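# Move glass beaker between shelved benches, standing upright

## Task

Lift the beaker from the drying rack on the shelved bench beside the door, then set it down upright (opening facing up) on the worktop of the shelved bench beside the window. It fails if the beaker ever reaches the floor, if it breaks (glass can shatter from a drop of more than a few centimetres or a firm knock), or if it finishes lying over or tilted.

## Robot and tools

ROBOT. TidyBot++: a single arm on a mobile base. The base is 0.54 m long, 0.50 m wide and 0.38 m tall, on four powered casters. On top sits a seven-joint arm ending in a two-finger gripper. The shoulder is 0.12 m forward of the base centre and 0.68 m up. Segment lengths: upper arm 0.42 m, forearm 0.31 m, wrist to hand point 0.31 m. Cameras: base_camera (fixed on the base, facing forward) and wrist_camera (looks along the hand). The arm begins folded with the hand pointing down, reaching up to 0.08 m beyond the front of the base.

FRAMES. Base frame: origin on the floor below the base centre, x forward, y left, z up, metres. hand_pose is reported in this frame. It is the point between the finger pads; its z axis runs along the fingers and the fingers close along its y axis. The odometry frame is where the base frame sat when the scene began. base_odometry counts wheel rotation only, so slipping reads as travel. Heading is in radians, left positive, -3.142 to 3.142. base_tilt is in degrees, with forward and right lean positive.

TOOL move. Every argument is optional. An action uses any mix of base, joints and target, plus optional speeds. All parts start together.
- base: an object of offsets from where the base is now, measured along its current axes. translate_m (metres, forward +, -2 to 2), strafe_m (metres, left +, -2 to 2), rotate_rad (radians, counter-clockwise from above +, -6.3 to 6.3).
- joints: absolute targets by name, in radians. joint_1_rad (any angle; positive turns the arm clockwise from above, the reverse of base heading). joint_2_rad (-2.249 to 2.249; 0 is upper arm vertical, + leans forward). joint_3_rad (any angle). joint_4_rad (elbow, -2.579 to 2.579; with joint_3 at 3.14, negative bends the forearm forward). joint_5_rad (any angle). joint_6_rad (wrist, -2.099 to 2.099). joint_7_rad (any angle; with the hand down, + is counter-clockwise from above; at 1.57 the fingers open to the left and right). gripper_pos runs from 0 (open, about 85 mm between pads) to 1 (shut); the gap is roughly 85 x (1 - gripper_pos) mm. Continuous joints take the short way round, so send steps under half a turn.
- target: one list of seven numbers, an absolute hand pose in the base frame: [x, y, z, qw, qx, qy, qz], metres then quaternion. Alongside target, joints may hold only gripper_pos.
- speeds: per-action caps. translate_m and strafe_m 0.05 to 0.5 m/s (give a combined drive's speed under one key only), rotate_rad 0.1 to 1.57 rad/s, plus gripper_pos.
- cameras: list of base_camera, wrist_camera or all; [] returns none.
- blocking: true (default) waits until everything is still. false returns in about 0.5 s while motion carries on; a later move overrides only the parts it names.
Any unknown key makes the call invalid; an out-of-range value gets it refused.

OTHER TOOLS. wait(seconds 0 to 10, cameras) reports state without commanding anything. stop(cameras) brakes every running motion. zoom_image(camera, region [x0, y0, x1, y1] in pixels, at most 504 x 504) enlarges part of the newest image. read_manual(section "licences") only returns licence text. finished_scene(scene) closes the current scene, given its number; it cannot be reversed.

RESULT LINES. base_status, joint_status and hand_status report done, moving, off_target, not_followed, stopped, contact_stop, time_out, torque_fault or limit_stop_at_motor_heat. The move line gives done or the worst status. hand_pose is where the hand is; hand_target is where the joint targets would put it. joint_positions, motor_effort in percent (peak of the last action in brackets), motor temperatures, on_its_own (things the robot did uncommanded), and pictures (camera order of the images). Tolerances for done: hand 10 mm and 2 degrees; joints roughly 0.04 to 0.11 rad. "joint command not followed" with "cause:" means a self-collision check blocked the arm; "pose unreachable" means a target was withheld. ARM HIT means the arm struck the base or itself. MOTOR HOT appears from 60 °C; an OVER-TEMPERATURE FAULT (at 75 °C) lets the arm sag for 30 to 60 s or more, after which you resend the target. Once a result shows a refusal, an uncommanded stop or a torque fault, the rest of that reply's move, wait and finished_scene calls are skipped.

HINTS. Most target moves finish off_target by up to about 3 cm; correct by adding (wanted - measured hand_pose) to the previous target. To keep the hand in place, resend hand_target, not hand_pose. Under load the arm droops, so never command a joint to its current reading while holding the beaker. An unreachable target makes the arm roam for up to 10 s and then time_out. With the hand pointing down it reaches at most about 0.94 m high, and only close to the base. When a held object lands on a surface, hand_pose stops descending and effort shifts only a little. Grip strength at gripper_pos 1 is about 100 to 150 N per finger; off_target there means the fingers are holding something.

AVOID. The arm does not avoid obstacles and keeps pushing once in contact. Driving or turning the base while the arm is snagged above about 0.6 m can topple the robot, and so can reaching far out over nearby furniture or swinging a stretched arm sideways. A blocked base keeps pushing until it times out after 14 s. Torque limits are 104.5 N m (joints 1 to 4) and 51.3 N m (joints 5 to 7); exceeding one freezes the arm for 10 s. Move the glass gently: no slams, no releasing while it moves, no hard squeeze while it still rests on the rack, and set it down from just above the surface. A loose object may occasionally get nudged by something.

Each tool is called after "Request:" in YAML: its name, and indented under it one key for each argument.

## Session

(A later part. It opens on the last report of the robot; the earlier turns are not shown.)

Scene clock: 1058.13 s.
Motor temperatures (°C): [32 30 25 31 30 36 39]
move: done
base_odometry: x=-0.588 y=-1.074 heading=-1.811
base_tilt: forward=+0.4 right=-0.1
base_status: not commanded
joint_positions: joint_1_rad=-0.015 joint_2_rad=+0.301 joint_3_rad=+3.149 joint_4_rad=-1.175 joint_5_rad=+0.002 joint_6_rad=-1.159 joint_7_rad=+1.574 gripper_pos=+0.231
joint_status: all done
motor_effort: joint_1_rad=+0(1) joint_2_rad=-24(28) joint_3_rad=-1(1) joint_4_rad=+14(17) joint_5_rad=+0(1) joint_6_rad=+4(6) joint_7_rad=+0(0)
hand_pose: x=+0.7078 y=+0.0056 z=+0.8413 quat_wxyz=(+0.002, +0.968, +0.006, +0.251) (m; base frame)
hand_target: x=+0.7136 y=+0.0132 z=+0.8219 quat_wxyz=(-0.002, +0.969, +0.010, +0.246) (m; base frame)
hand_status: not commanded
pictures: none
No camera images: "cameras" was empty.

Request:
move:
  joints: {"joint_4_rad": -1.158}
  cameras: []

Request:
move:
  joints: {"gripper_pos": 0.2}
  cameras: []

Request:
move:
  joints: {"gripper_pos": 0.0}
  cameras: ["wrist_camera"]

Request:
zoom_image:
  camera: "wrist_camera"
  region: [180, 250, 450, 440]

Scene clock: 1071.27 s.
Motor temperatures (°C): [32 30 25 31 30 36 38]
move: done
base_odometry: x=-0.588 y=-1.074 heading=-1.811
base_tilt: forward=+0.4 right=-0.1
base_status: not commanded
joint_positions: joint_1_rad=-0.015 joint_2_rad=+0.301 joint_3_rad=+3.149 joint_4_rad=-1.174 joint_5_rad=+0.002 joint_6_rad=-1.159 joint_7_rad=+1.574 gripper_pos=+0.231
joint_status: all done
motor_effort: joint_1_rad=+0(1) joint_2_rad=-25(26) joint_3_rad=+0(1) joint_4_rad=+14(15) joint_5_rad=+0(0) joint_6_rad=+4(5) joint_7_rad=+0(0)
hand_pose: x=+0.7080 y=+0.0056 z=+0.8414 quat_wxyz=(+0.002, +0.968, +0.006, +0.251) (m; base frame)
hand_target: x=+0.7252 y=+0.0135 z=+0.8439 quat_wxyz=(-0.003, +0.963, +0.010, +0.268) (m; base frame)
hand_status: not commanded
pictures: none
No camera images: "cameras" was empty.

Scene clock: 1071.90 s.
Motor temperatures (°C): [32 30 25 31 30 36 38]
move: done
base_odometry: x=-0.588 y=-1.074 heading=-1.811
base_tilt: forward=+0.4 right=-0.1
base_status: not commanded
joint_positions: joint_1_rad=-0.015 joint_2_rad=+0.303 joint_3_rad=+3.149 joint_4_rad=-1.174 joint_5_rad=+0.002 joint_6_rad=-1.159 joint_7_rad=+1.574 gripper_pos=+0.200
joint_status: all done
motor_effort: joint_1_rad=+0(1) joint_2_rad=-27(28) joint_3_rad=-1(1) joint_4_rad=+15(16) joint_5_rad=+0(1) joint_6_rad=+5(6) joint_7_rad=+0(0)
hand_pose: x=+0.7083 y=+0.0056 z=+0.8405 quat_wxyz=(+0.002, +0.968, +0.006, +0.250) (m; base frame)
hand_target: x=+0.7252 y=+0.0135 z=+0.8439 quat_wxyz=(-0.003, +0.963, +0.010, +0.268) (m; base frame)
hand_status: not commanded
pictures: none
No camera images: "cameras" was empty.

Scene clock: 1072.53 s.
Motor temperatures (°C): [32 30 25 31 30 36 38]
move: done
base_odometry: x=-0.588 y=-1.074 heading=-1.811
base_tilt: forward=+0.3 right=-0.1
base_status: not commanded
joint_positions: joint_1_rad=-0.015 joint_2_rad=+0.303 joint_3_rad=+3.149 joint_4_rad=-1.174 joint_5_rad=+0.002 joint_6_rad=-1.159 joint_7_rad=+1.574 gripper_pos=+0.000
joint_status: all done
motor_effort: joint_1_rad=-1(1) joint_2_rad=-26(27) joint_3_rad=+0(1) joint_4_rad=+15(15) joint_5_rad=+0(1) joint_6_rad=+4(5) joint_7_rad=+0(0)
hand_pose: x=+0.7083 y=+0.0056 z=+0.8405 quat_wxyz=(+0.002, +0.968, +0.006, +0.250) (m; base frame)
hand_target: x=+0.7252 y=+0.0135 z=+0.8439 quat_wxyz=(-0.003, +0.963, +0.010, +0.268) (m; base frame)
hand_status: not commanded
pictures: wrist_camera
Images, in order (width x height): wrist_camera 644x476.

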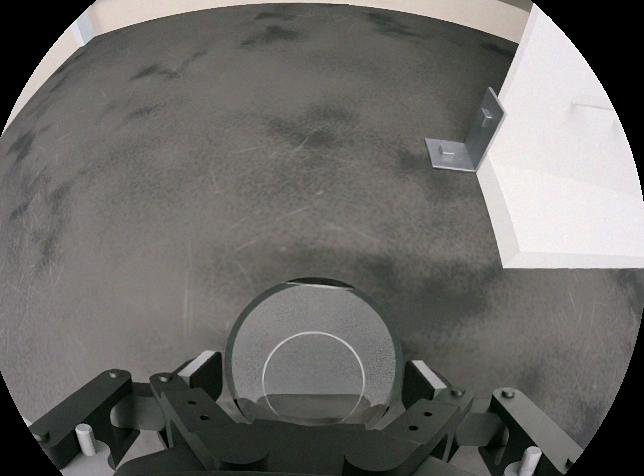

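Scaled by 1.867.

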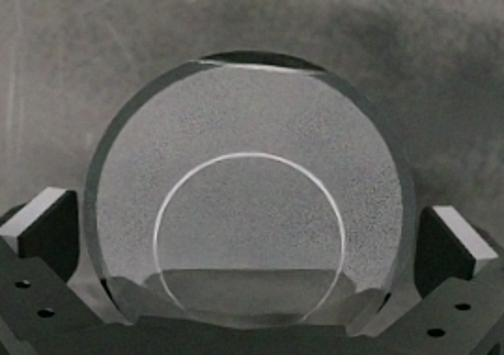

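Request:
move:
  base: {"translate_m": -0.2}
  joints: {"joint_2_rad": 0.225, "joint_4_rad": -0.91, "joint_6_rad": -1.49}
  cameras: ["wrist_camera"]

Scene clock: 1132.33 s.
Motor temperatures (°C): [32 30 25 31 30 36 38]
move: done
base_odometry: x=-0.540 y=-0.879 heading=-1.811
base_tilt: forward=+0.3 right=-0.1
base_status: done
joint_positions: joint_1_rad=-0.016 joint_2_rad=+0.234 joint_3_rad=+3.149 joint_4_rad=-0.949 joint_5_rad=+0.002 joint_6_rad=-1.434 joint_7_rad=+1.574 gripper_pos=+0.000
joint_status: all done
motor_effort: joint_1_rad=-1(4) joint_2_rad=-23(30) joint_3_rad=+0(2) joint_4_rad=+14(16) joint_5_rad=+0(1) joint_6_rad=+5(6) joint_7_rad=+0(0)
hand_pose: x=+0.6636 y=+0.0059 z=+0.9408 quat_wxyz=(+0.001, +0.966, +0.006, +0.260) (m; base frame)
hand_target: x=+0.6515 y=+0.0120 z=+0.9540 quat_wxyz=(-0.003, +0.967, +0.010, +0.255) (m; base frame)
hand_status: not commanded
pictures: wrist_camera
Images, in order (width x height): wrist_camera 644x476.

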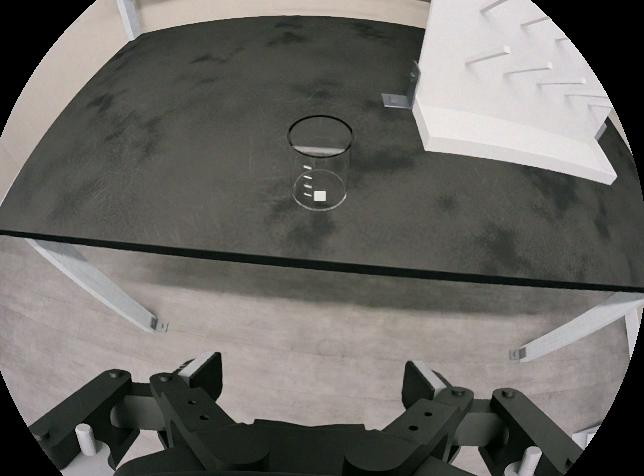

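Request:
move:
  joints: {"joint_2_rad": 0.29, "joint_4_rad": -2.33, "joint_6_rad": 1.07}
  cameras: ["wrist_camera"]

Request:
zoom_image:
  camera: "wrist_camera"
  region: [240, 180, 400, 340]

Scene clock: 1167.23 s.
Motor temperatures (°C): [32 30 25 31 30 36 38]
move: done
base_odometry: x=-0.540 y=-0.879 heading=-1.811
base_tilt: forward=+0.3 right=-0.1
base_status: not commanded
joint_positions: joint_1_rad=-0.016 joint_2_rad=+0.261 joint_3_rad=+3.149 joint_4_rad=-2.302 joint_5_rad=+0.002 joint_6_rad=+1.007 joint_7_rad=+1.574 gripper_pos=+0.000
joint_status: all done
motor_effort: joint_1_rad=+0(1) joint_2_rad=-21(27) joint_3_rad=+0(1) joint_4_rad=+11(18) joint_5_rad=+0(1) joint_6_rad=+9(10) joint_7_rad=+0(0)
hand_pose: x=+0.7108 y=+0.0075 z=+0.8295 quat_wxyz=(-0.002, +0.702, +0.006, +0.712) (m; base frame)
hand_target: x=+0.7070 y=+0.0131 z=+0.8189 quat_wxyz=(-0.007, +0.700, +0.007, +0.714) (m; base frame)
hand_status: not commanded
pictures: wrist_camera
Images, in order (width x height): wrist_camera 644x476.

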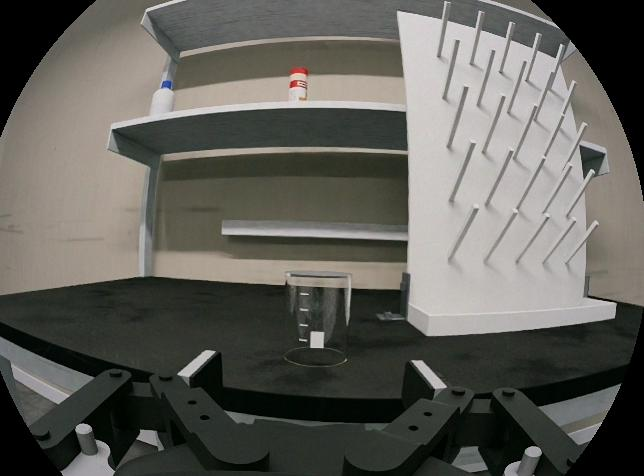

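Scaled by 3.150.

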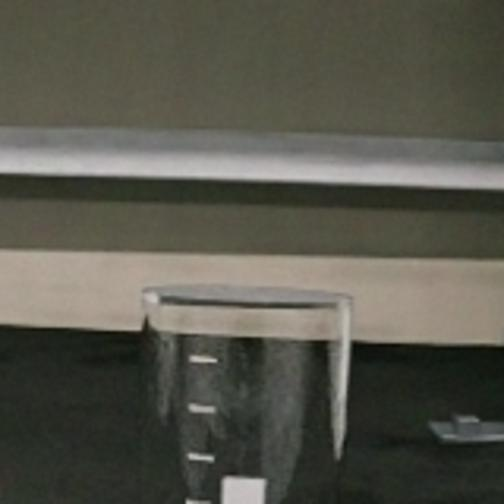

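Request:
move:
  base: {"translate_m": 0.12, "strafe_m": 0.002}
  joints: {"joint_2_rad": 0.322}
  speeds: {"translate_m": 0.25}
  cameras: ["wrist_camera"]

Scene clock: 1198.10 s.
Motor temperatures (°C): [32 30 25 30 30 36 38]
move: done
base_odometry: x=-0.567 y=-0.996 heading=-1.811
base_tilt: forward=+0.4 right=-0.1
base_status: done
joint_positions: joint_1_rad=-0.016 joint_2_rad=+0.302 joint_3_rad=+3.149 joint_4_rad=-2.307 joint_5_rad=+0.002 joint_6_rad=+1.014 joint_7_rad=+1.574 gripper_pos=+0.000
joint_status: all done
motor_effort: joint_1_rad=-1(2) joint_2_rad=-21(24) joint_3_rad=+0(1) joint_4_rad=+10(12) joint_5_rad=+0(0) joint_6_rad=+9(10) joint_7_rad=+0(0)
hand_pose: x=+0.7149 y=+0.0076 z=+0.8052 quat_wxyz=(-0.002, +0.716, +0.006, +0.698) (m; base frame)
hand_target: x=+0.7111 y=+0.0132 z=+0.8000 quat_wxyz=(-0.007, +0.711, +0.007, +0.703) (m; base frame)
hand_status: not commanded
pictures: wrist_camera
Images, in order (width x height): wrist_camera 644x476.

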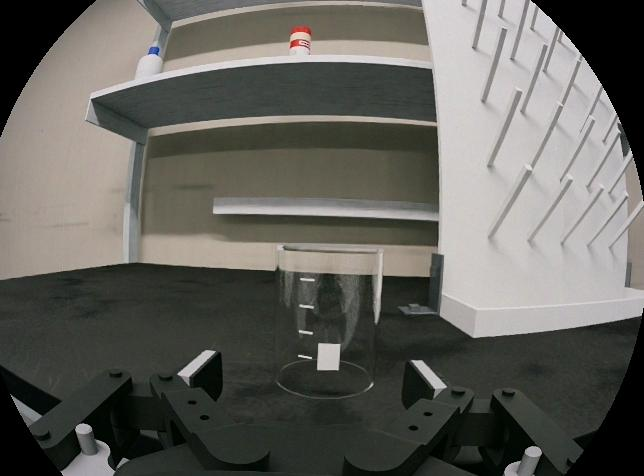

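Request:
move:
  base: {"translate_m": 0.068, "strafe_m": -0.007}
  joints: {"joint_6_rad": 1.096}
  speeds: {"translate_m": 0.12}
  cameras: ["wrist_camera"]

Request:
zoom_image:
  camera: "wrist_camera"
  region: [190, 220, 440, 440]

Scene clock: 1232.10 s.
Motor temperatures (°C): [32 30 25 30 30 36 38]
move: done
base_odometry: x=-0.590 y=-1.061 heading=-1.811
base_tilt: forward=+0.4 right=-0.2
base_status: done
joint_positions: joint_1_rad=-0.016 joint_2_rad=+0.305 joint_3_rad=+3.149 joint_4_rad=-2.310 joint_5_rad=+0.002 joint_6_rad=+1.043 joint_7_rad=+1.574 gripper_pos=+0.000
joint_status: all done
motor_effort: joint_1_rad=-1(2) joint_2_rad=-20(23) joint_3_rad=+0(1) joint_4_rad=+10(12) joint_5_rad=+0(1) joint_6_rad=+9(10) joint_7_rad=+0(0)
hand_pose: x=+0.7148 y=+0.0076 z=+0.8110 quat_wxyz=(-0.002, +0.707, +0.006, +0.707) (m; base frame)
hand_target: x=+0.7111 y=+0.0132 z=+0.8081 quat_wxyz=(-0.007, +0.702, +0.007, +0.712) (m; base frame)
hand_status: not commanded
pictures: wrist_camera
Images, in order (width x height): wrist_camera 644x476.

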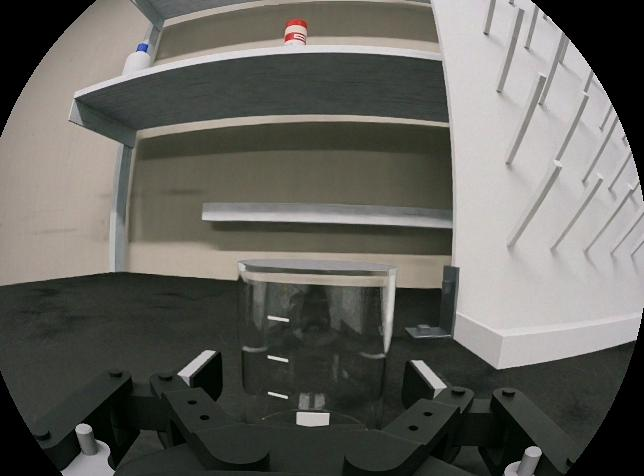

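Scaled by 2.016.

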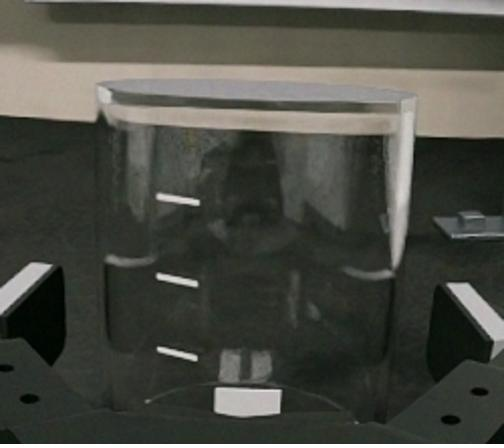

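Request:
move:
  joints: {"gripper_pos": 0.24}
  cameras: []

Request:
move:
  joints: {"gripper_pos": 0.4}
  cameras: ["wrist_camera"]

Request:
zoom_image:
  camera: "wrist_camera"
  region: [190, 220, 440, 440]

Scene clock: 1244.67 s.
Motor temperatures (°C): [32 30 25 30 30 36 38]
move: done
base_odometry: x=-0.590 y=-1.061 heading=-1.811
base_tilt: forward=+0.3 right=-0.1
base_status: not commanded
joint_positions: joint_1_rad=-0.016 joint_2_rad=+0.305 joint_3_rad=+3.149 joint_4_rad=-2.310 joint_5_rad=+0.002 joint_6_rad=+1.043 joint_7_rad=+1.574 gripper_pos=+0.227
joint_status: all done
motor_effort: joint_1_rad=+0(1) joint_2_rad=-20(22) joint_3_rad=+0(1) joint_4_rad=+10(10) joint_5_rad=+0(0) joint_6_rad=+9(10) joint_7_rad=+0(0)
hand_pose: x=+0.7148 y=+0.0076 z=+0.8111 quat_wxyz=(-0.002, +0.707, +0.006, +0.707) (m; base frame)
hand_target: x=+0.7111 y=+0.0132 z=+0.8081 quat_wxyz=(-0.007, +0.702, +0.007, +0.712) (m; base frame)
hand_status: not commanded
pictures: none
No camera images: "cameras" was empty.

Scene clock: 1245.27 s.
Motor temperatures (°C): [32 30 25 30 30 36 38]
move: off_target
base_odometry: x=-0.590 y=-1.061 heading=-1.811
base_tilt: forward=+0.4 right=-0.1
base_status: not commanded
joint_positions: joint_1_rad=-0.016 joint_2_rad=+0.305 joint_3_rad=+3.149 joint_4_rad=-2.310 joint_5_rad=+0.002 joint_6_rad=+1.043 joint_7_rad=+1.574 gripper_pos=+0.246
joint_status: gripper_pos off_target (ended at +0.246, target +0.400)
motor_effort: joint_1_rad=-1(2) joint_2_rad=-20(22) joint_3_rad=-1(1) joint_4_rad=+10(10) joint_5_rad=+0(0) joint_6_rad=+9(9) joint_7_rad=+0(1)
hand_pose: x=+0.7148 y=+0.0076 z=+0.8111 quat_wxyz=(-0.002, +0.707, +0.006, +0.707) (m; base frame)
hand_target: x=+0.7111 y=+0.0132 z=+0.8081 quat_wxyz=(-0.007, +0.702, +0.007, +0.712) (m; base frame)
hand_status: not commanded
pictures: wrist_camera
Images, in order (width x height): wrist_camera 644x476.

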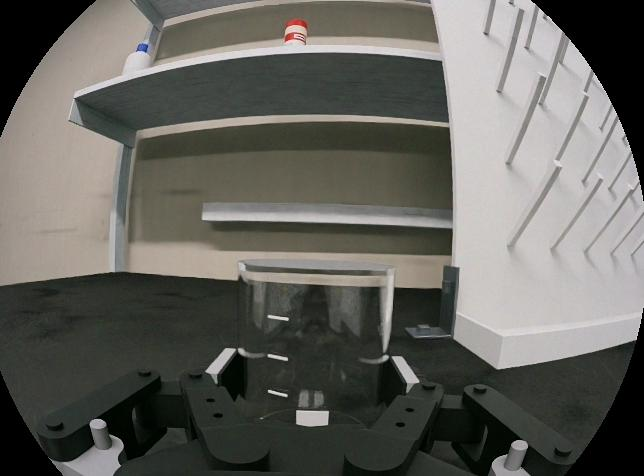

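Scaled by 2.016.

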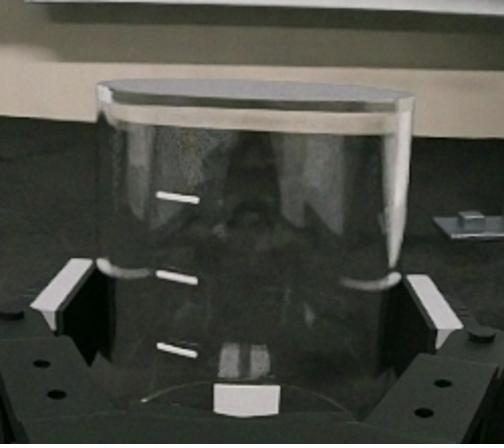

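Request:
move:
  joints: {"joint_2_rad": 0.22}
  cameras: []

Request:
move:
  base: {"translate_m": -0.45}
  joints: {"joint_2_rad": -0.2, "joint_4_rad": -2.4, "joint_6_rad": 0.7}
  cameras: ["wrist_camera"]

Scene clock: 1292.37 s.
Motor temperatures (°C): [32 30 25 30 30 36 38]
move: done
base_odometry: x=-0.590 y=-1.061 heading=-1.811
base_tilt: forward=+0.3 right=-0.1
base_status: not commanded
joint_positions: joint_1_rad=-0.016 joint_2_rad=+0.255 joint_3_rad=+3.149 joint_4_rad=-2.313 joint_5_rad=+0.002 joint_6_rad=+1.043 joint_7_rad=+1.574 gripper_pos=+0.246
joint_status: all done
motor_effort: joint_1_rad=-1(1) joint_2_rad=-21(24) joint_3_rad=+0(1) joint_4_rad=+12(12) joint_5_rad=+0(1) joint_6_rad=+10(11) joint_7_rad=+0(0)
hand_pose: x=+0.7069 y=+0.0075 z=+0.8393 quat_wxyz=(-0.002, +0.691, +0.006, +0.723) (m; base frame)
hand_target: x=+0.6952 y=+0.0129 z=+0.8678 quat_wxyz=(-0.007, +0.665, +0.007, +0.747) (m; base frame)
hand_status: not commanded
pictures: none
No camera images: "cameras" was empty.

Scene clock: 1294.63 s.
Motor temperatures (°C): [32 30 25 30 30 36 38]
move: done
base_odometry: x=-0.483 y=-0.624 heading=-1.810
base_tilt: forward=+0.4 right=-0.1
base_status: done
joint_positions: joint_1_rad=-0.016 joint_2_rad=-0.185 joint_3_rad=+3.149 joint_4_rad=-2.381 joint_5_rad=+0.002 joint_6_rad=+0.757 joint_7_rad=+1.574 gripper_pos=+0.246
joint_status: all done
motor_effort: joint_1_rad=+0(2) joint_2_rad=-11(25) joint_3_rad=+0(2) joint_4_rad=+16(17) joint_5_rad=+0(1) joint_6_rad=+10(11) joint_7_rad=+0(0)
hand_pose: x=+0.6052 y=+0.0059 z=+0.9521 quat_wxyz=(-0.003, +0.659, +0.005, +0.752) (m; base frame)
hand_target: x=+0.6000 y=+0.0110 z=+0.9312 quat_wxyz=(-0.007, +0.682, +0.007, +0.732) (m; base frame)
hand_status: not commanded
pictures: wrist_camera
Images, in order (width x height): wrist_camera 644x476.

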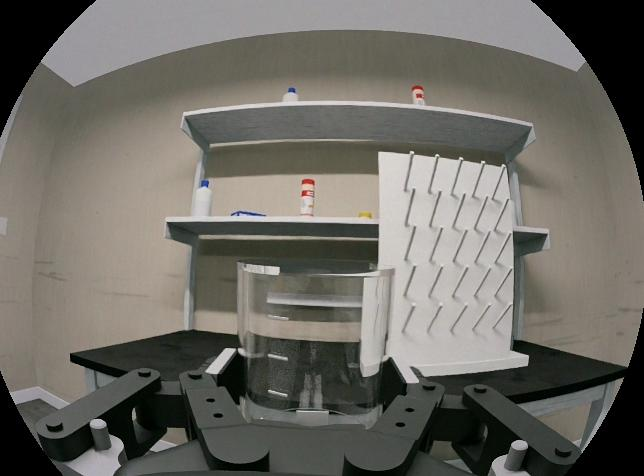

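Request:
move:
  base: {"rotate_rad": 3.13}
  cameras: ["wrist_camera", "base_camera"]

Scene clock: 1304.10 s.
Motor temperatures (°C): [32 30 25 30 30 36 38]
move: done
base_odometry: x=-0.483 y=-0.624 heading=+1.319
base_tilt: forward=+0.3 right=-0.1
base_status: done
joint_positions: joint_1_rad=-0.016 joint_2_rad=-0.185 joint_3_rad=+3.149 joint_4_rad=-2.381 joint_5_rad=+0.002 joint_6_rad=+0.755 joint_7_rad=+1.574 gripper_pos=+0.246
joint_status: not commanded
motor_effort: joint_1_rad=-1(2) joint_2_rad=-12(14) joint_3_rad=+0(2) joint_4_rad=+15(16) joint_5_rad=+0(1) joint_6_rad=+11(11) joint_7_rad=+0(0)
hand_pose: x=+0.6053 y=+0.0060 z=+0.9516 quat_wxyz=(-0.003, +0.660, +0.005, +0.751) (m; base frame)
hand_target: x=+0.6000 y=+0.0110 z=+0.9312 quat_wxyz=(-0.007, +0.682, +0.007, +0.732) (m; base frame)
hand_status: not commanded
pictures: base_camera, wrist_camera
Images, in order (width x height): base_camera 644x364, wrist_camera 644x476.

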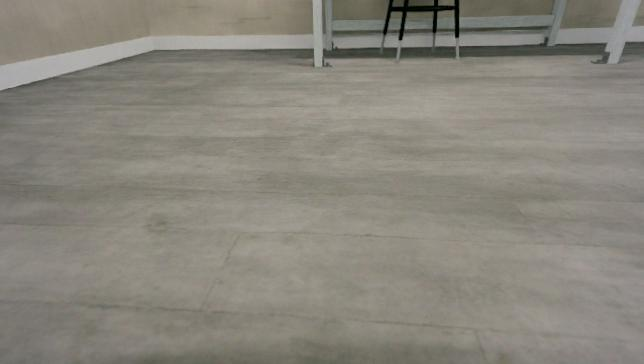

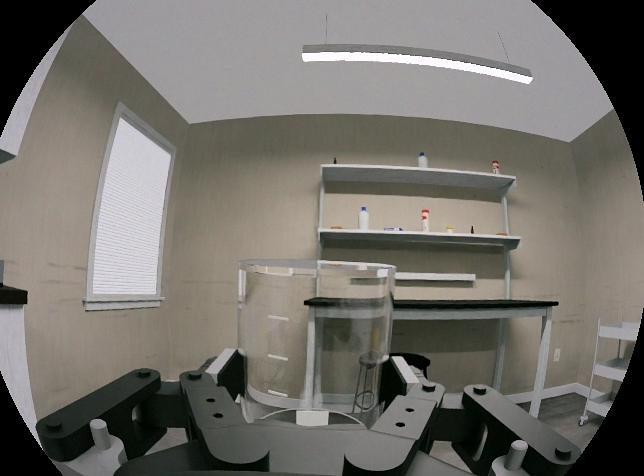

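Request:
move:
  base: {"translate_m": 0.95, "strafe_m": -1.05}
  joints: {"joint_2_rad": 0.03, "joint_4_rad": -1.745, "joint_6_rad": 0.17}
  cameras: ["wrist_camera", "base_camera"]

Scene clock: 1331.53 s.
Motor temperatures (°C): [32 30 25 30 30 36 38]
move: done
base_odometry: x=+0.771 y=+0.035 heading=+1.320
base_tilt: forward=+0.3 right=-0.1
base_status: done
joint_positions: joint_1_rad=-0.017 joint_2_rad=+0.019 joint_3_rad=+3.149 joint_4_rad=-1.798 joint_5_rad=+0.002 joint_6_rad=+0.225 joint_7_rad=+1.574 gripper_pos=+0.246
joint_status: all done
motor_effort: joint_1_rad=+0(2) joint_2_rad=-20(22) joint_3_rad=-1(2) joint_4_rad=+18(18) joint_5_rad=+0(1) joint_6_rad=+10(11) joint_7_rad=+0(0)
hand_pose: x=+0.7431 y=+0.0075 z=+1.0194 quat_wxyz=(-0.002, +0.714, +0.005, +0.700) (m; base frame)
hand_target: x=+0.7504 y=+0.0140 z=+1.0280 quat_wxyz=(-0.007, +0.719, +0.007, +0.695) (m; base frame)
hand_status: not commanded
pictures: base_camera, wrist_camera
Images, in order (width x height): base_camera 644x364, wrist_camera 644x476.

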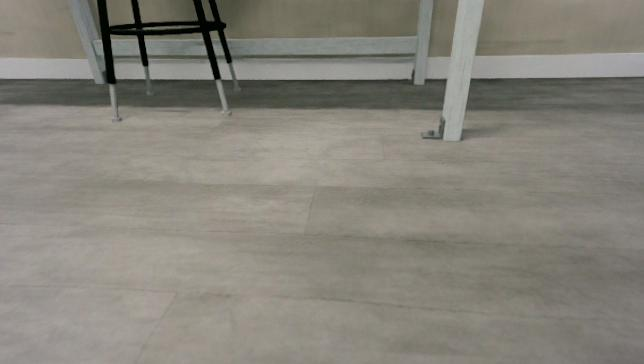

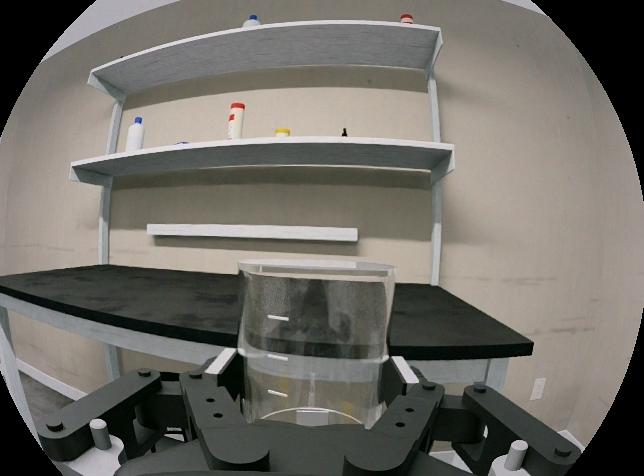

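Request:
move:

Scene clock: 1371.47 s.
Motor temperatures (°C): [32 30 25 30 30 35 38]
base_odometry: x=+0.771 y=+0.035 heading=+1.320
base_tilt: forward=+0.4 right=-0.1
base_status: done
joint_positions: joint_1_rad=-0.017 joint_2_rad=+0.019 joint_3_rad=+3.149 joint_4_rad=-1.798 joint_5_rad=+0.002 joint_6_rad=+0.225 joint_7_rad=+1.574 gripper_pos=+0.246
joint_status: all done
motor_effort: joint_1_rad=+0(2) joint_2_rad=-20(22) joint_3_rad=+1(2) joint_4_rad=+18(18) joint_5_rad=+0(1) joint_6_rad=+11(11) joint_7_rad=+0(0)
hand_pose: x=+0.7431 y=+0.0075 z=+1.0194 quat_wxyz=(-0.002, +0.714, +0.005, +0.700) (m; base frame)
hand_target: x=+0.7504 y=+0.0140 z=+1.0280 quat_wxyz=(-0.007, +0.719, +0.007, +0.695) (m; base frame)
hand_status: not commanded
pictures: base_camera, wrist_camera
Images, in order (width x height): base_camera 644x364, wrist_camera 644x476.

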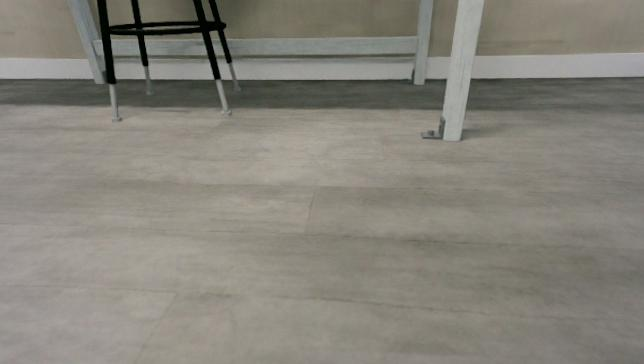

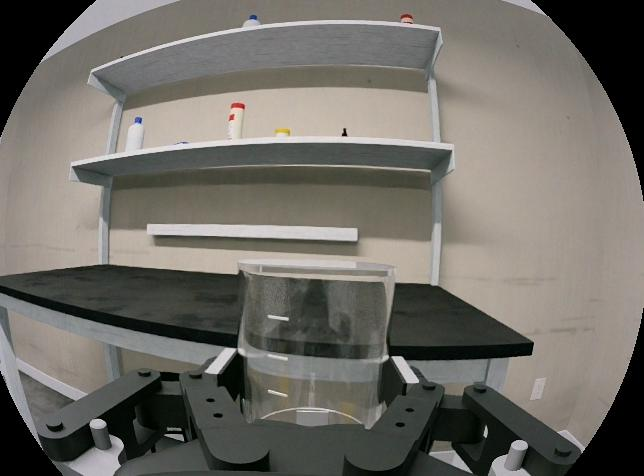

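Request:
zoom_image:
  camera: "wrist_camera"
  region: [100, 230, 560, 476]

Request:
zoom_image:
  camera: "base_camera"
  region: [380, 40, 520, 180]

Scaled by 1.096.

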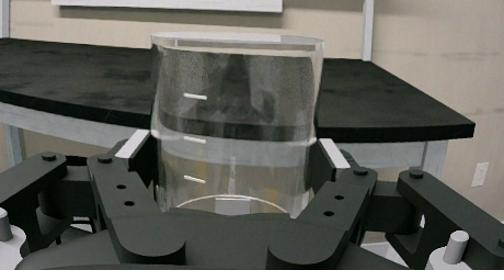

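Scaled by 3.600.

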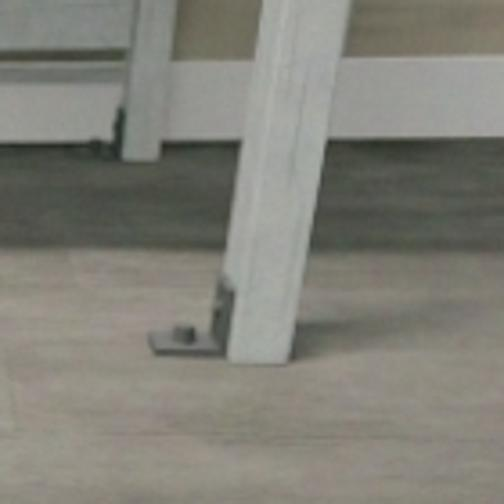

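Request:
move:
  base: {"translate_m": 0.28}
  speeds: {"translate_m": 0.25}

Scene clock: 1472.43 s.
Motor temperatures (°C): [32 29 25 31 30 35 38]
move: done
base_odometry: x=+0.841 y=+0.306 heading=+1.319
base_tilt: forward=+0.4 right=-0.1
base_status: done
joint_positions: joint_1_rad=-0.017 joint_2_rad=+0.024 joint_3_rad=+3.149 joint_4_rad=-1.796 joint_5_rad=+0.002 joint_6_rad=+0.224 joint_7_rad=+1.574 gripper_pos=+0.246
joint_status: not commanded
motor_effort: joint_1_rad=-1(1) joint_2_rad=-20(23) joint_3_rad=+0(2) joint_4_rad=+18(19) joint_5_rad=+0(1) joint_6_rad=+10(11) joint_7_rad=+0(0)
hand_pose: x=+0.7450 y=+0.0075 z=+1.0166 quat_wxyz=(-0.002, +0.716, +0.006, +0.698) (m; base frame)
hand_target: x=+0.7504 y=+0.0140 z=+1.0280 quat_wxyz=(-0.007, +0.719, +0.007, +0.695) (m; base frame)
hand_status: not commanded
pictures: base_camera, wrist_camera
Images, in order (width x height): base_camera 644x364, wrist_camera 644x476.

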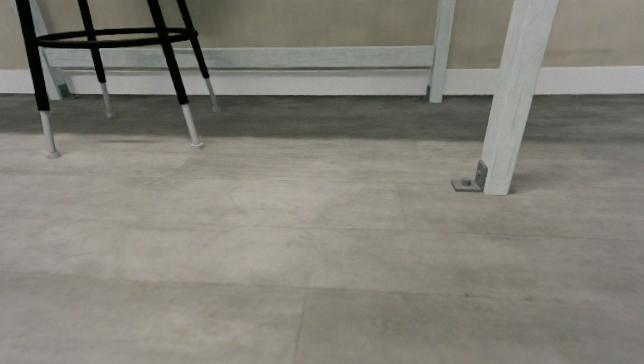

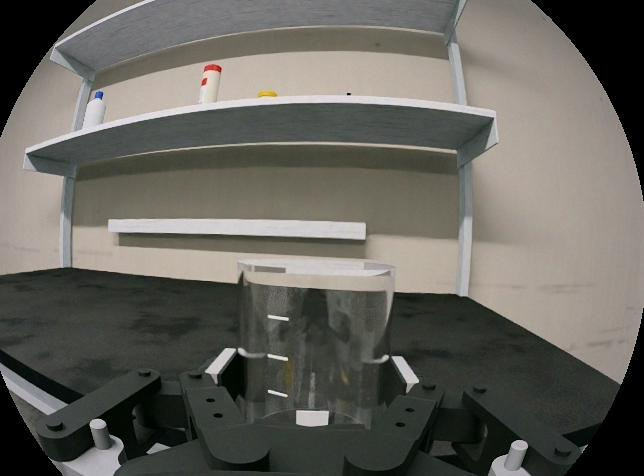

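Request:
zoom_image:
  camera: "wrist_camera"
  region: [480, 330, 644, 476]

Request:
zoom_image:
  camera: "wrist_camera"
  region: [0, 330, 164, 476]

Request:
zoom_image:
  camera: "base_camera"
  region: [400, 80, 540, 220]

Scaled by 3.073.

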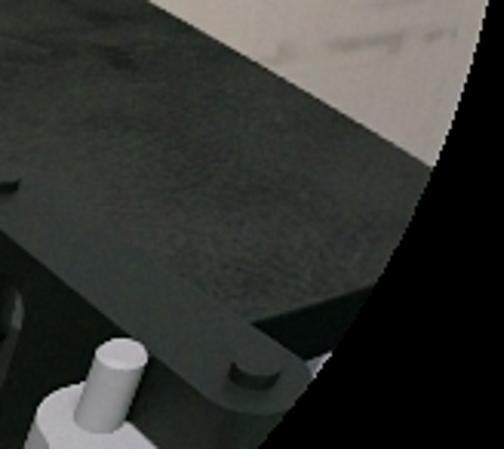

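Scaled by 3.073.

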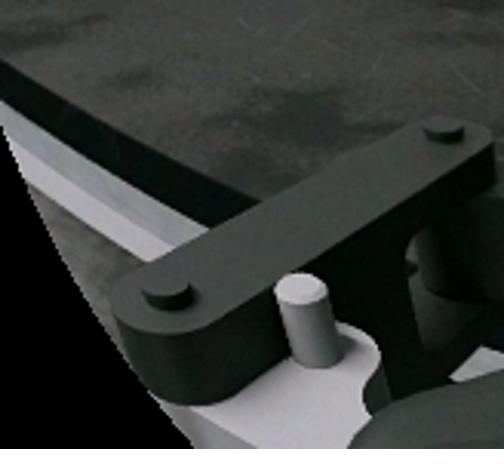

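Scaled by 3.600.

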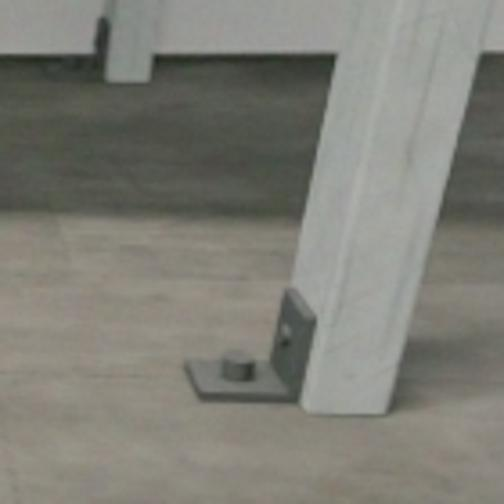

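Request:
move:
  base: {"translate_m": 0.137}
  speeds: {"translate_m": 0.15}
  joints: {"joint_7_rad": -1.568}

Scene clock: 1510.70 s.
Motor temperatures (°C): [32 29 25 31 30 35 38]
move: done
base_odometry: x=+0.875 y=+0.439 heading=+1.319
base_tilt: forward=+0.4 right=-0.1
base_status: done
joint_positions: joint_1_rad=-0.017 joint_2_rad=+0.027 joint_3_rad=+3.149 joint_4_rad=-1.796 joint_5_rad=+0.002 joint_6_rad=+0.223 joint_7_rad=+4.647 gripper_pos=+0.246
joint_status: all done
motor_effort: joint_1_rad=+0(1) joint_2_rad=-21(24) joint_3_rad=+0(1) joint_4_rad=+18(18) joint_5_rad=+0(1) joint_6_rad=+11(11) joint_7_rad=+0(1)
hand_pose: x=+0.7458 y=+0.0076 z=+1.0152 quat_wxyz=(+0.696, +0.019, +0.717, +0.026) (m; base frame)
hand_target: x=+0.7504 y=+0.0140 z=+1.0280 quat_wxyz=(+0.695, -0.008, +0.719, +0.006) (m; base frame)
hand_status: not commanded
pictures: base_camera, wrist_camera
Images, in order (width x height): base_camera 644x364, wrist_camera 644x476.

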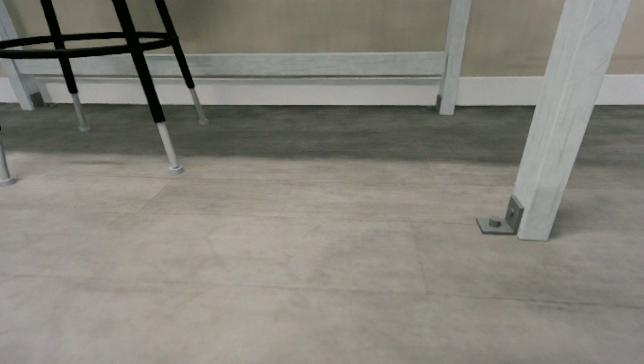

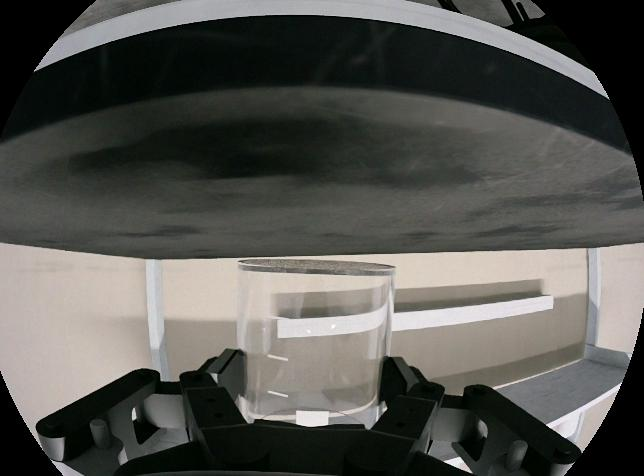

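Request:
move:
  base: {"translate_m": 0.02}
  speeds: {"translate_m": 0.1}
  joints: {"joint_7_rad": -1.5, "joint_4_rad": -1.895, "joint_6_rad": 0.385}

Scene clock: 1549.23 s.
Motor temperatures (°C): [32 29 25 31 30 35 38]
move: done
base_odometry: x=+0.880 y=+0.459 heading=+1.319
base_tilt: forward=+0.4 right=-0.1
base_status: done
joint_positions: joint_1_rad=-0.017 joint_2_rad=+0.033 joint_3_rad=+3.149 joint_4_rad=-1.879 joint_5_rad=+0.002 joint_6_rad=+0.319 joint_7_rad=+4.713 gripper_pos=+0.246
joint_status: all done
motor_effort: joint_1_rad=-1(1) joint_2_rad=-20(24) joint_3_rad=+0(2) joint_4_rad=+17(19) joint_5_rad=+0(1) joint_6_rad=+10(12) joint_7_rad=+0(1)
hand_pose: x=+0.7403 y=+0.0076 z=+0.9905 quat_wxyz=(+0.699, -0.005, +0.715, +0.003) (m; base frame)
hand_target: x=+0.7375 y=+0.0137 z=+1.0029 quat_wxyz=(+0.718, -0.032, +0.695, -0.018) (m; base frame)
hand_status: not commanded
pictures: base_camera, wrist_camera
Images, in order (width x height): base_camera 644x364, wrist_camera 644x476.

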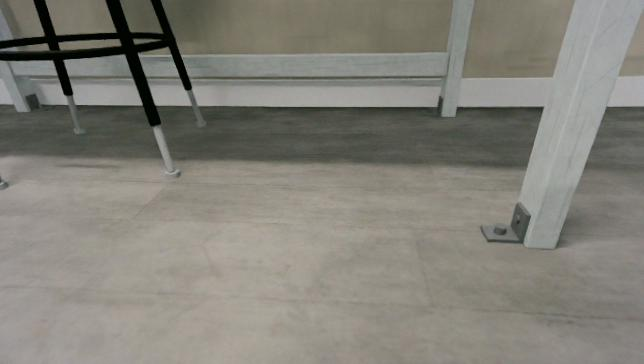

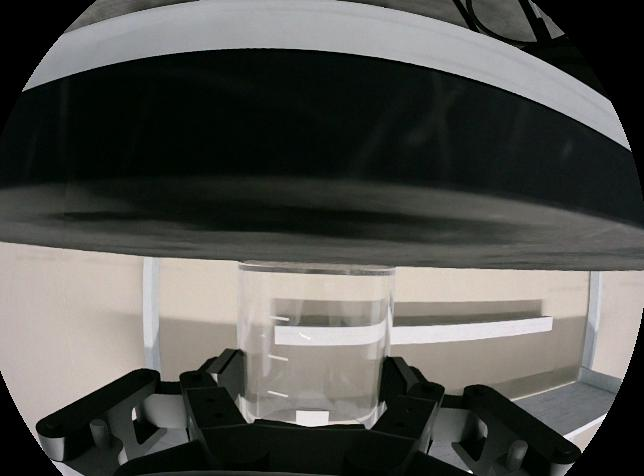

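Request:
move:
  joints: {"joint_4_rad": -1.947, "joint_6_rad": 0.462}

Scene clock: 1563.00 s.
Motor temperatures (°C): [32 29 25 31 30 35 38]
move: done
base_odometry: x=+0.880 y=+0.459 heading=+1.319
base_tilt: forward=+0.4 right=-0.1
base_status: not commanded
joint_positions: joint_1_rad=-0.017 joint_2_rad=+0.033 joint_3_rad=+3.149 joint_4_rad=-1.928 joint_5_rad=+0.002 joint_6_rad=+0.397 joint_7_rad=+4.715 gripper_pos=+0.246
joint_status: all done
motor_effort: joint_1_rad=+0(1) joint_2_rad=-21(21) joint_3_rad=+0(1) joint_4_rad=+17(19) joint_5_rad=+0(0) joint_6_rad=+11(11) joint_7_rad=+0(0)
hand_pose: x=+0.7348 y=+0.0076 z=+0.9848 quat_wxyz=(+0.709, -0.005, +0.705, +0.002) (m; base frame)
hand_target: x=+0.7311 y=+0.0136 z=+0.9955 quat_wxyz=(+0.726, -0.031, +0.686, -0.018) (m; base frame)
hand_status: not commanded
pictures: base_camera, wrist_camera
Images, in order (width x height): base_camera 644x364, wrist_camera 644x476.

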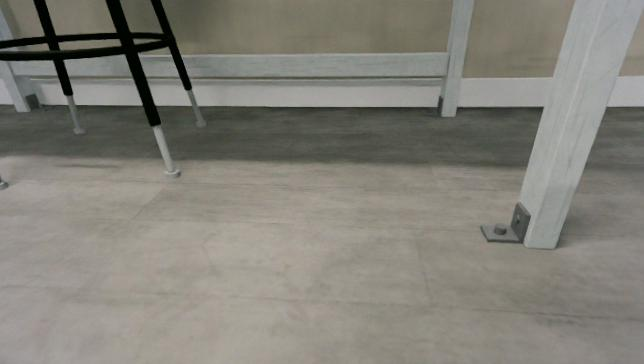

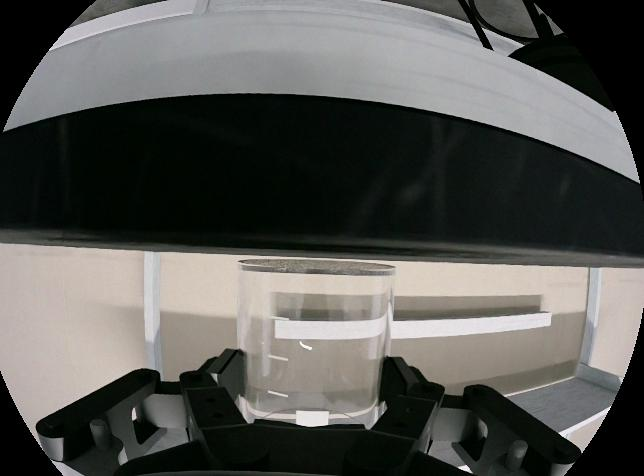

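Request:
zoom_image:
  camera: "wrist_camera"
  region: [0, 180, 322, 320]

Request:
zoom_image:
  camera: "wrist_camera"
  region: [322, 180, 644, 320]

Scaled by 1.565.

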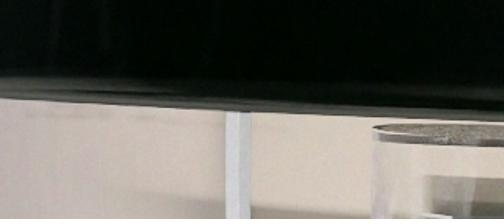

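Scaled by 1.565.

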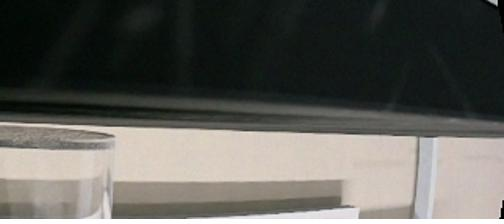

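Request:
move:
  joints: {"joint_4_rad": -1.98, "joint_6_rad": 0.492}
  cameras: ["wrist_camera"]

Scene clock: 1598.73 s.
Motor temperatures (°C): [32 30 25 31 30 35 38]
move: done
base_odometry: x=+0.880 y=+0.459 heading=+1.319
base_tilt: forward=+0.4 right=-0.1
base_status: not commanded
joint_positions: joint_1_rad=-0.017 joint_2_rad=+0.033 joint_3_rad=+3.149 joint_4_rad=-1.954 joint_5_rad=+0.002 joint_6_rad=+0.435 joint_7_rad=+4.715 gripper_pos=+0.246
joint_status: all done
motor_effort: joint_1_rad=+0(1) joint_2_rad=-18(21) joint_3_rad=+0(1) joint_4_rad=+16(18) joint_5_rad=+0(0) joint_6_rad=+10(10) joint_7_rad=+0(0)
hand_pose: x=+0.7315 y=+0.0076 z=+0.9812 quat_wxyz=(+0.714, -0.005, +0.700, +0.002) (m; base frame)
hand_target: x=+0.7269 y=+0.0135 z=+0.9851 quat_wxyz=(+0.725, -0.031, +0.687, -0.018) (m; base frame)
hand_status: not commanded
pictures: wrist_camera
Images, in order (width x height): wrist_camera 644x476.

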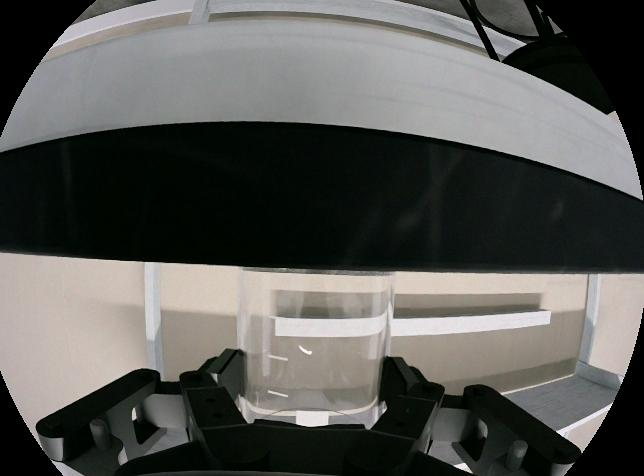

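Request:
zoom_image:
  camera: "wrist_camera"
  region: [220, 240, 420, 340]

Scaled by 2.520.

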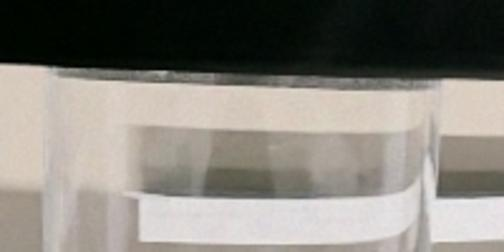

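Request:
move:
  joints: {"joint_6_rad": 0.545}
  cameras: ["wrist_camera"]

Scene clock: 1694.60 s.
Motor temperatures (°C): [32 29 25 30 30 35 38]
move: done
base_odometry: x=+0.880 y=+0.459 heading=+1.319
base_tilt: forward=+0.4 right=-0.1
base_status: not commanded
joint_positions: joint_1_rad=-0.017 joint_2_rad=+0.033 joint_3_rad=+3.149 joint_4_rad=-1.960 joint_5_rad=+0.002 joint_6_rad=+0.488 joint_7_rad=+4.715 gripper_pos=+0.246
joint_status: all done
motor_effort: joint_1_rad=+0(1) joint_2_rad=-20(21) joint_3_rad=+0(1) joint_4_rad=+17(18) joint_5_rad=+0(1) joint_6_rad=+11(11) joint_7_rad=+0(0)
hand_pose: x=+0.7302 y=+0.0076 z=+0.9945 quat_wxyz=(+0.730, -0.005, +0.683, +0.002) (m; base frame)
hand_target: x=+0.7256 y=+0.0135 z=+1.0016 quat_wxyz=(+0.743, -0.030, +0.668, -0.019) (m; base frame)
hand_status: not commanded
pictures: wrist_camera
Images, in order (width x height): wrist_camera 644x476.

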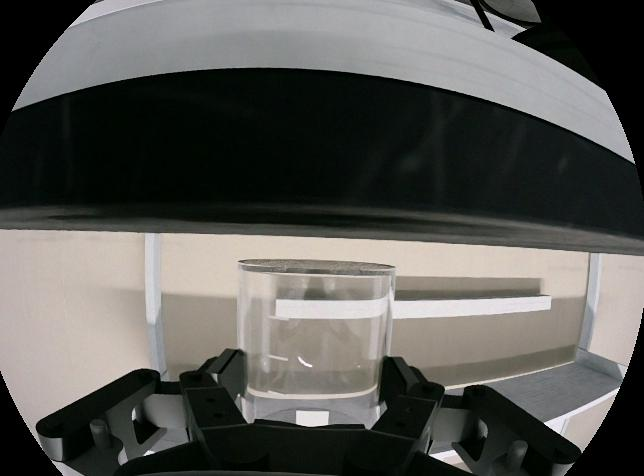

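Request:
zoom_image:
  camera: "wrist_camera"
  region: [160, 190, 480, 340]

Scaled by 1.575.

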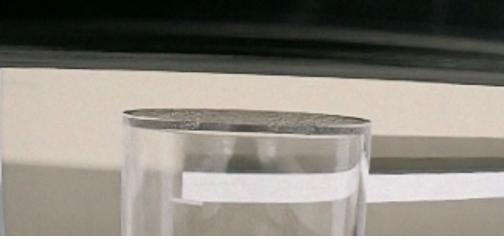

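Request:
move:
  joints: {"joint_4_rad": -2.012, "joint_6_rad": 0.58}
  cameras: ["wrist_camera"]

Scene clock: 1717.37 s.
Motor temperatures (°C): [32 29 25 30 30 35 38]
move: done
base_odometry: x=+0.880 y=+0.459 heading=+1.319
base_tilt: forward=+0.4 right=-0.1
base_status: not commanded
joint_positions: joint_1_rad=-0.017 joint_2_rad=+0.033 joint_3_rad=+3.149 joint_4_rad=-1.993 joint_5_rad=+0.002 joint_6_rad=+0.518 joint_7_rad=+4.715 gripper_pos=+0.246
joint_status: all done
motor_effort: joint_1_rad=+0(1) joint_2_rad=-20(20) joint_3_rad=+0(1) joint_4_rad=+17(18) joint_5_rad=+0(1) joint_6_rad=+11(11) joint_7_rad=+0(0)
hand_pose: x=+0.7258 y=+0.0076 z=+0.9839 quat_wxyz=(+0.729, -0.005, +0.684, +0.002) (m; base frame)
hand_target: x=+0.7210 y=+0.0134 z=+0.9935 quat_wxyz=(+0.744, -0.030, +0.667, -0.019) (m; base frame)
hand_status: not commanded
pictures: wrist_camera
Images, in order (width x height): wrist_camera 644x476.

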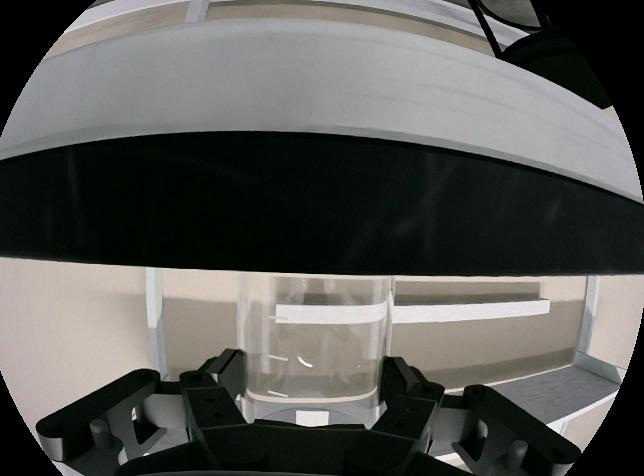

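Request:
move:
  joints: {"joint_4_rad": -2.028, "joint_6_rad": 0.599}
  cameras: ["wrist_camera"]

Scene clock: 1725.53 s.
Motor temperatures (°C): [32 29 25 30 30 35 38]
move: done
base_odometry: x=+0.880 y=+0.459 heading=+1.319
base_tilt: forward=+0.3 right=-0.1
base_status: not commanded
joint_positions: joint_1_rad=-0.017 joint_2_rad=+0.033 joint_3_rad=+3.149 joint_4_rad=-2.008 joint_5_rad=+0.002 joint_6_rad=+0.536 joint_7_rad=+4.715 gripper_pos=+0.246
joint_status: all done
motor_effort: joint_1_rad=+0(1) joint_2_rad=-19(20) joint_3_rad=+0(1) joint_4_rad=+17(18) joint_5_rad=+0(0) joint_6_rad=+10(11) joint_7_rad=+0(0)
hand_pose: x=+0.7236 y=+0.0076 z=+0.9806 quat_wxyz=(+0.730, -0.005, +0.683, +0.002) (m; base frame)
hand_target: x=+0.7186 y=+0.0133 z=+0.9899 quat_wxyz=(+0.745, -0.030, +0.666, -0.019) (m; base frame)
hand_status: not commanded
pictures: wrist_camera
Images, in order (width x height): wrist_camera 644x476.

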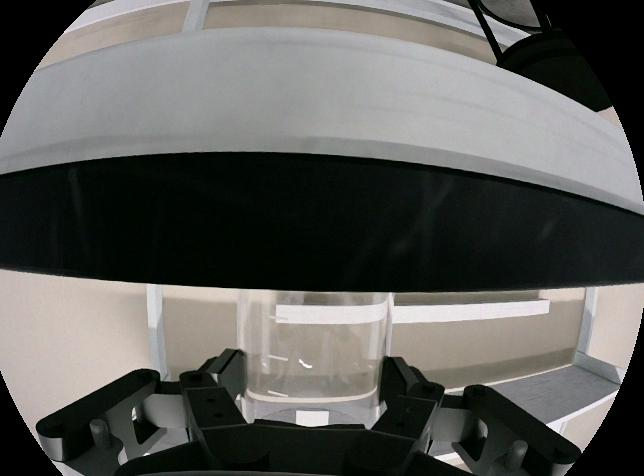

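Request:
move:
  joints: {"joint_4_rad": -2.04, "joint_6_rad": 0.611}
  cameras: ["wrist_camera"]

Scene clock: 1732.13 s.
Motor temperatures (°C): [32 29 25 30 30 35 38]
move: done
base_odometry: x=+0.880 y=+0.459 heading=+1.319
base_tilt: forward=+0.4 right=-0.1
base_status: not commanded
joint_positions: joint_1_rad=-0.017 joint_2_rad=+0.033 joint_3_rad=+3.149 joint_4_rad=-2.017 joint_5_rad=+0.002 joint_6_rad=+0.551 joint_7_rad=+4.715 gripper_pos=+0.246
joint_status: all done
motor_effort: joint_1_rad=+0(1) joint_2_rad=-19(20) joint_3_rad=+0(1) joint_4_rad=+16(17) joint_5_rad=+0(0) joint_6_rad=+10(11) joint_7_rad=+0(0)
hand_pose: x=+0.7223 y=+0.0076 z=+0.9801 quat_wxyz=(+0.732, -0.005, +0.681, +0.002) (m; base frame)
hand_target: x=+0.7168 y=+0.0133 z=+0.9866 quat_wxyz=(+0.745, -0.030, +0.666, -0.019) (m; base frame)
hand_status: not commanded
pictures: wrist_camera
Images, in order (width x height): wrist_camera 644x476.

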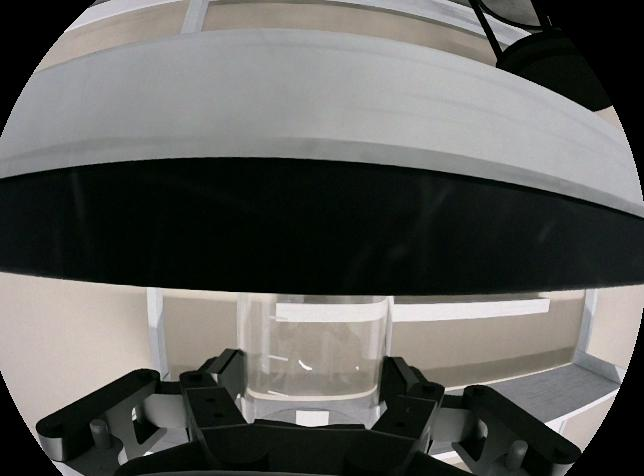

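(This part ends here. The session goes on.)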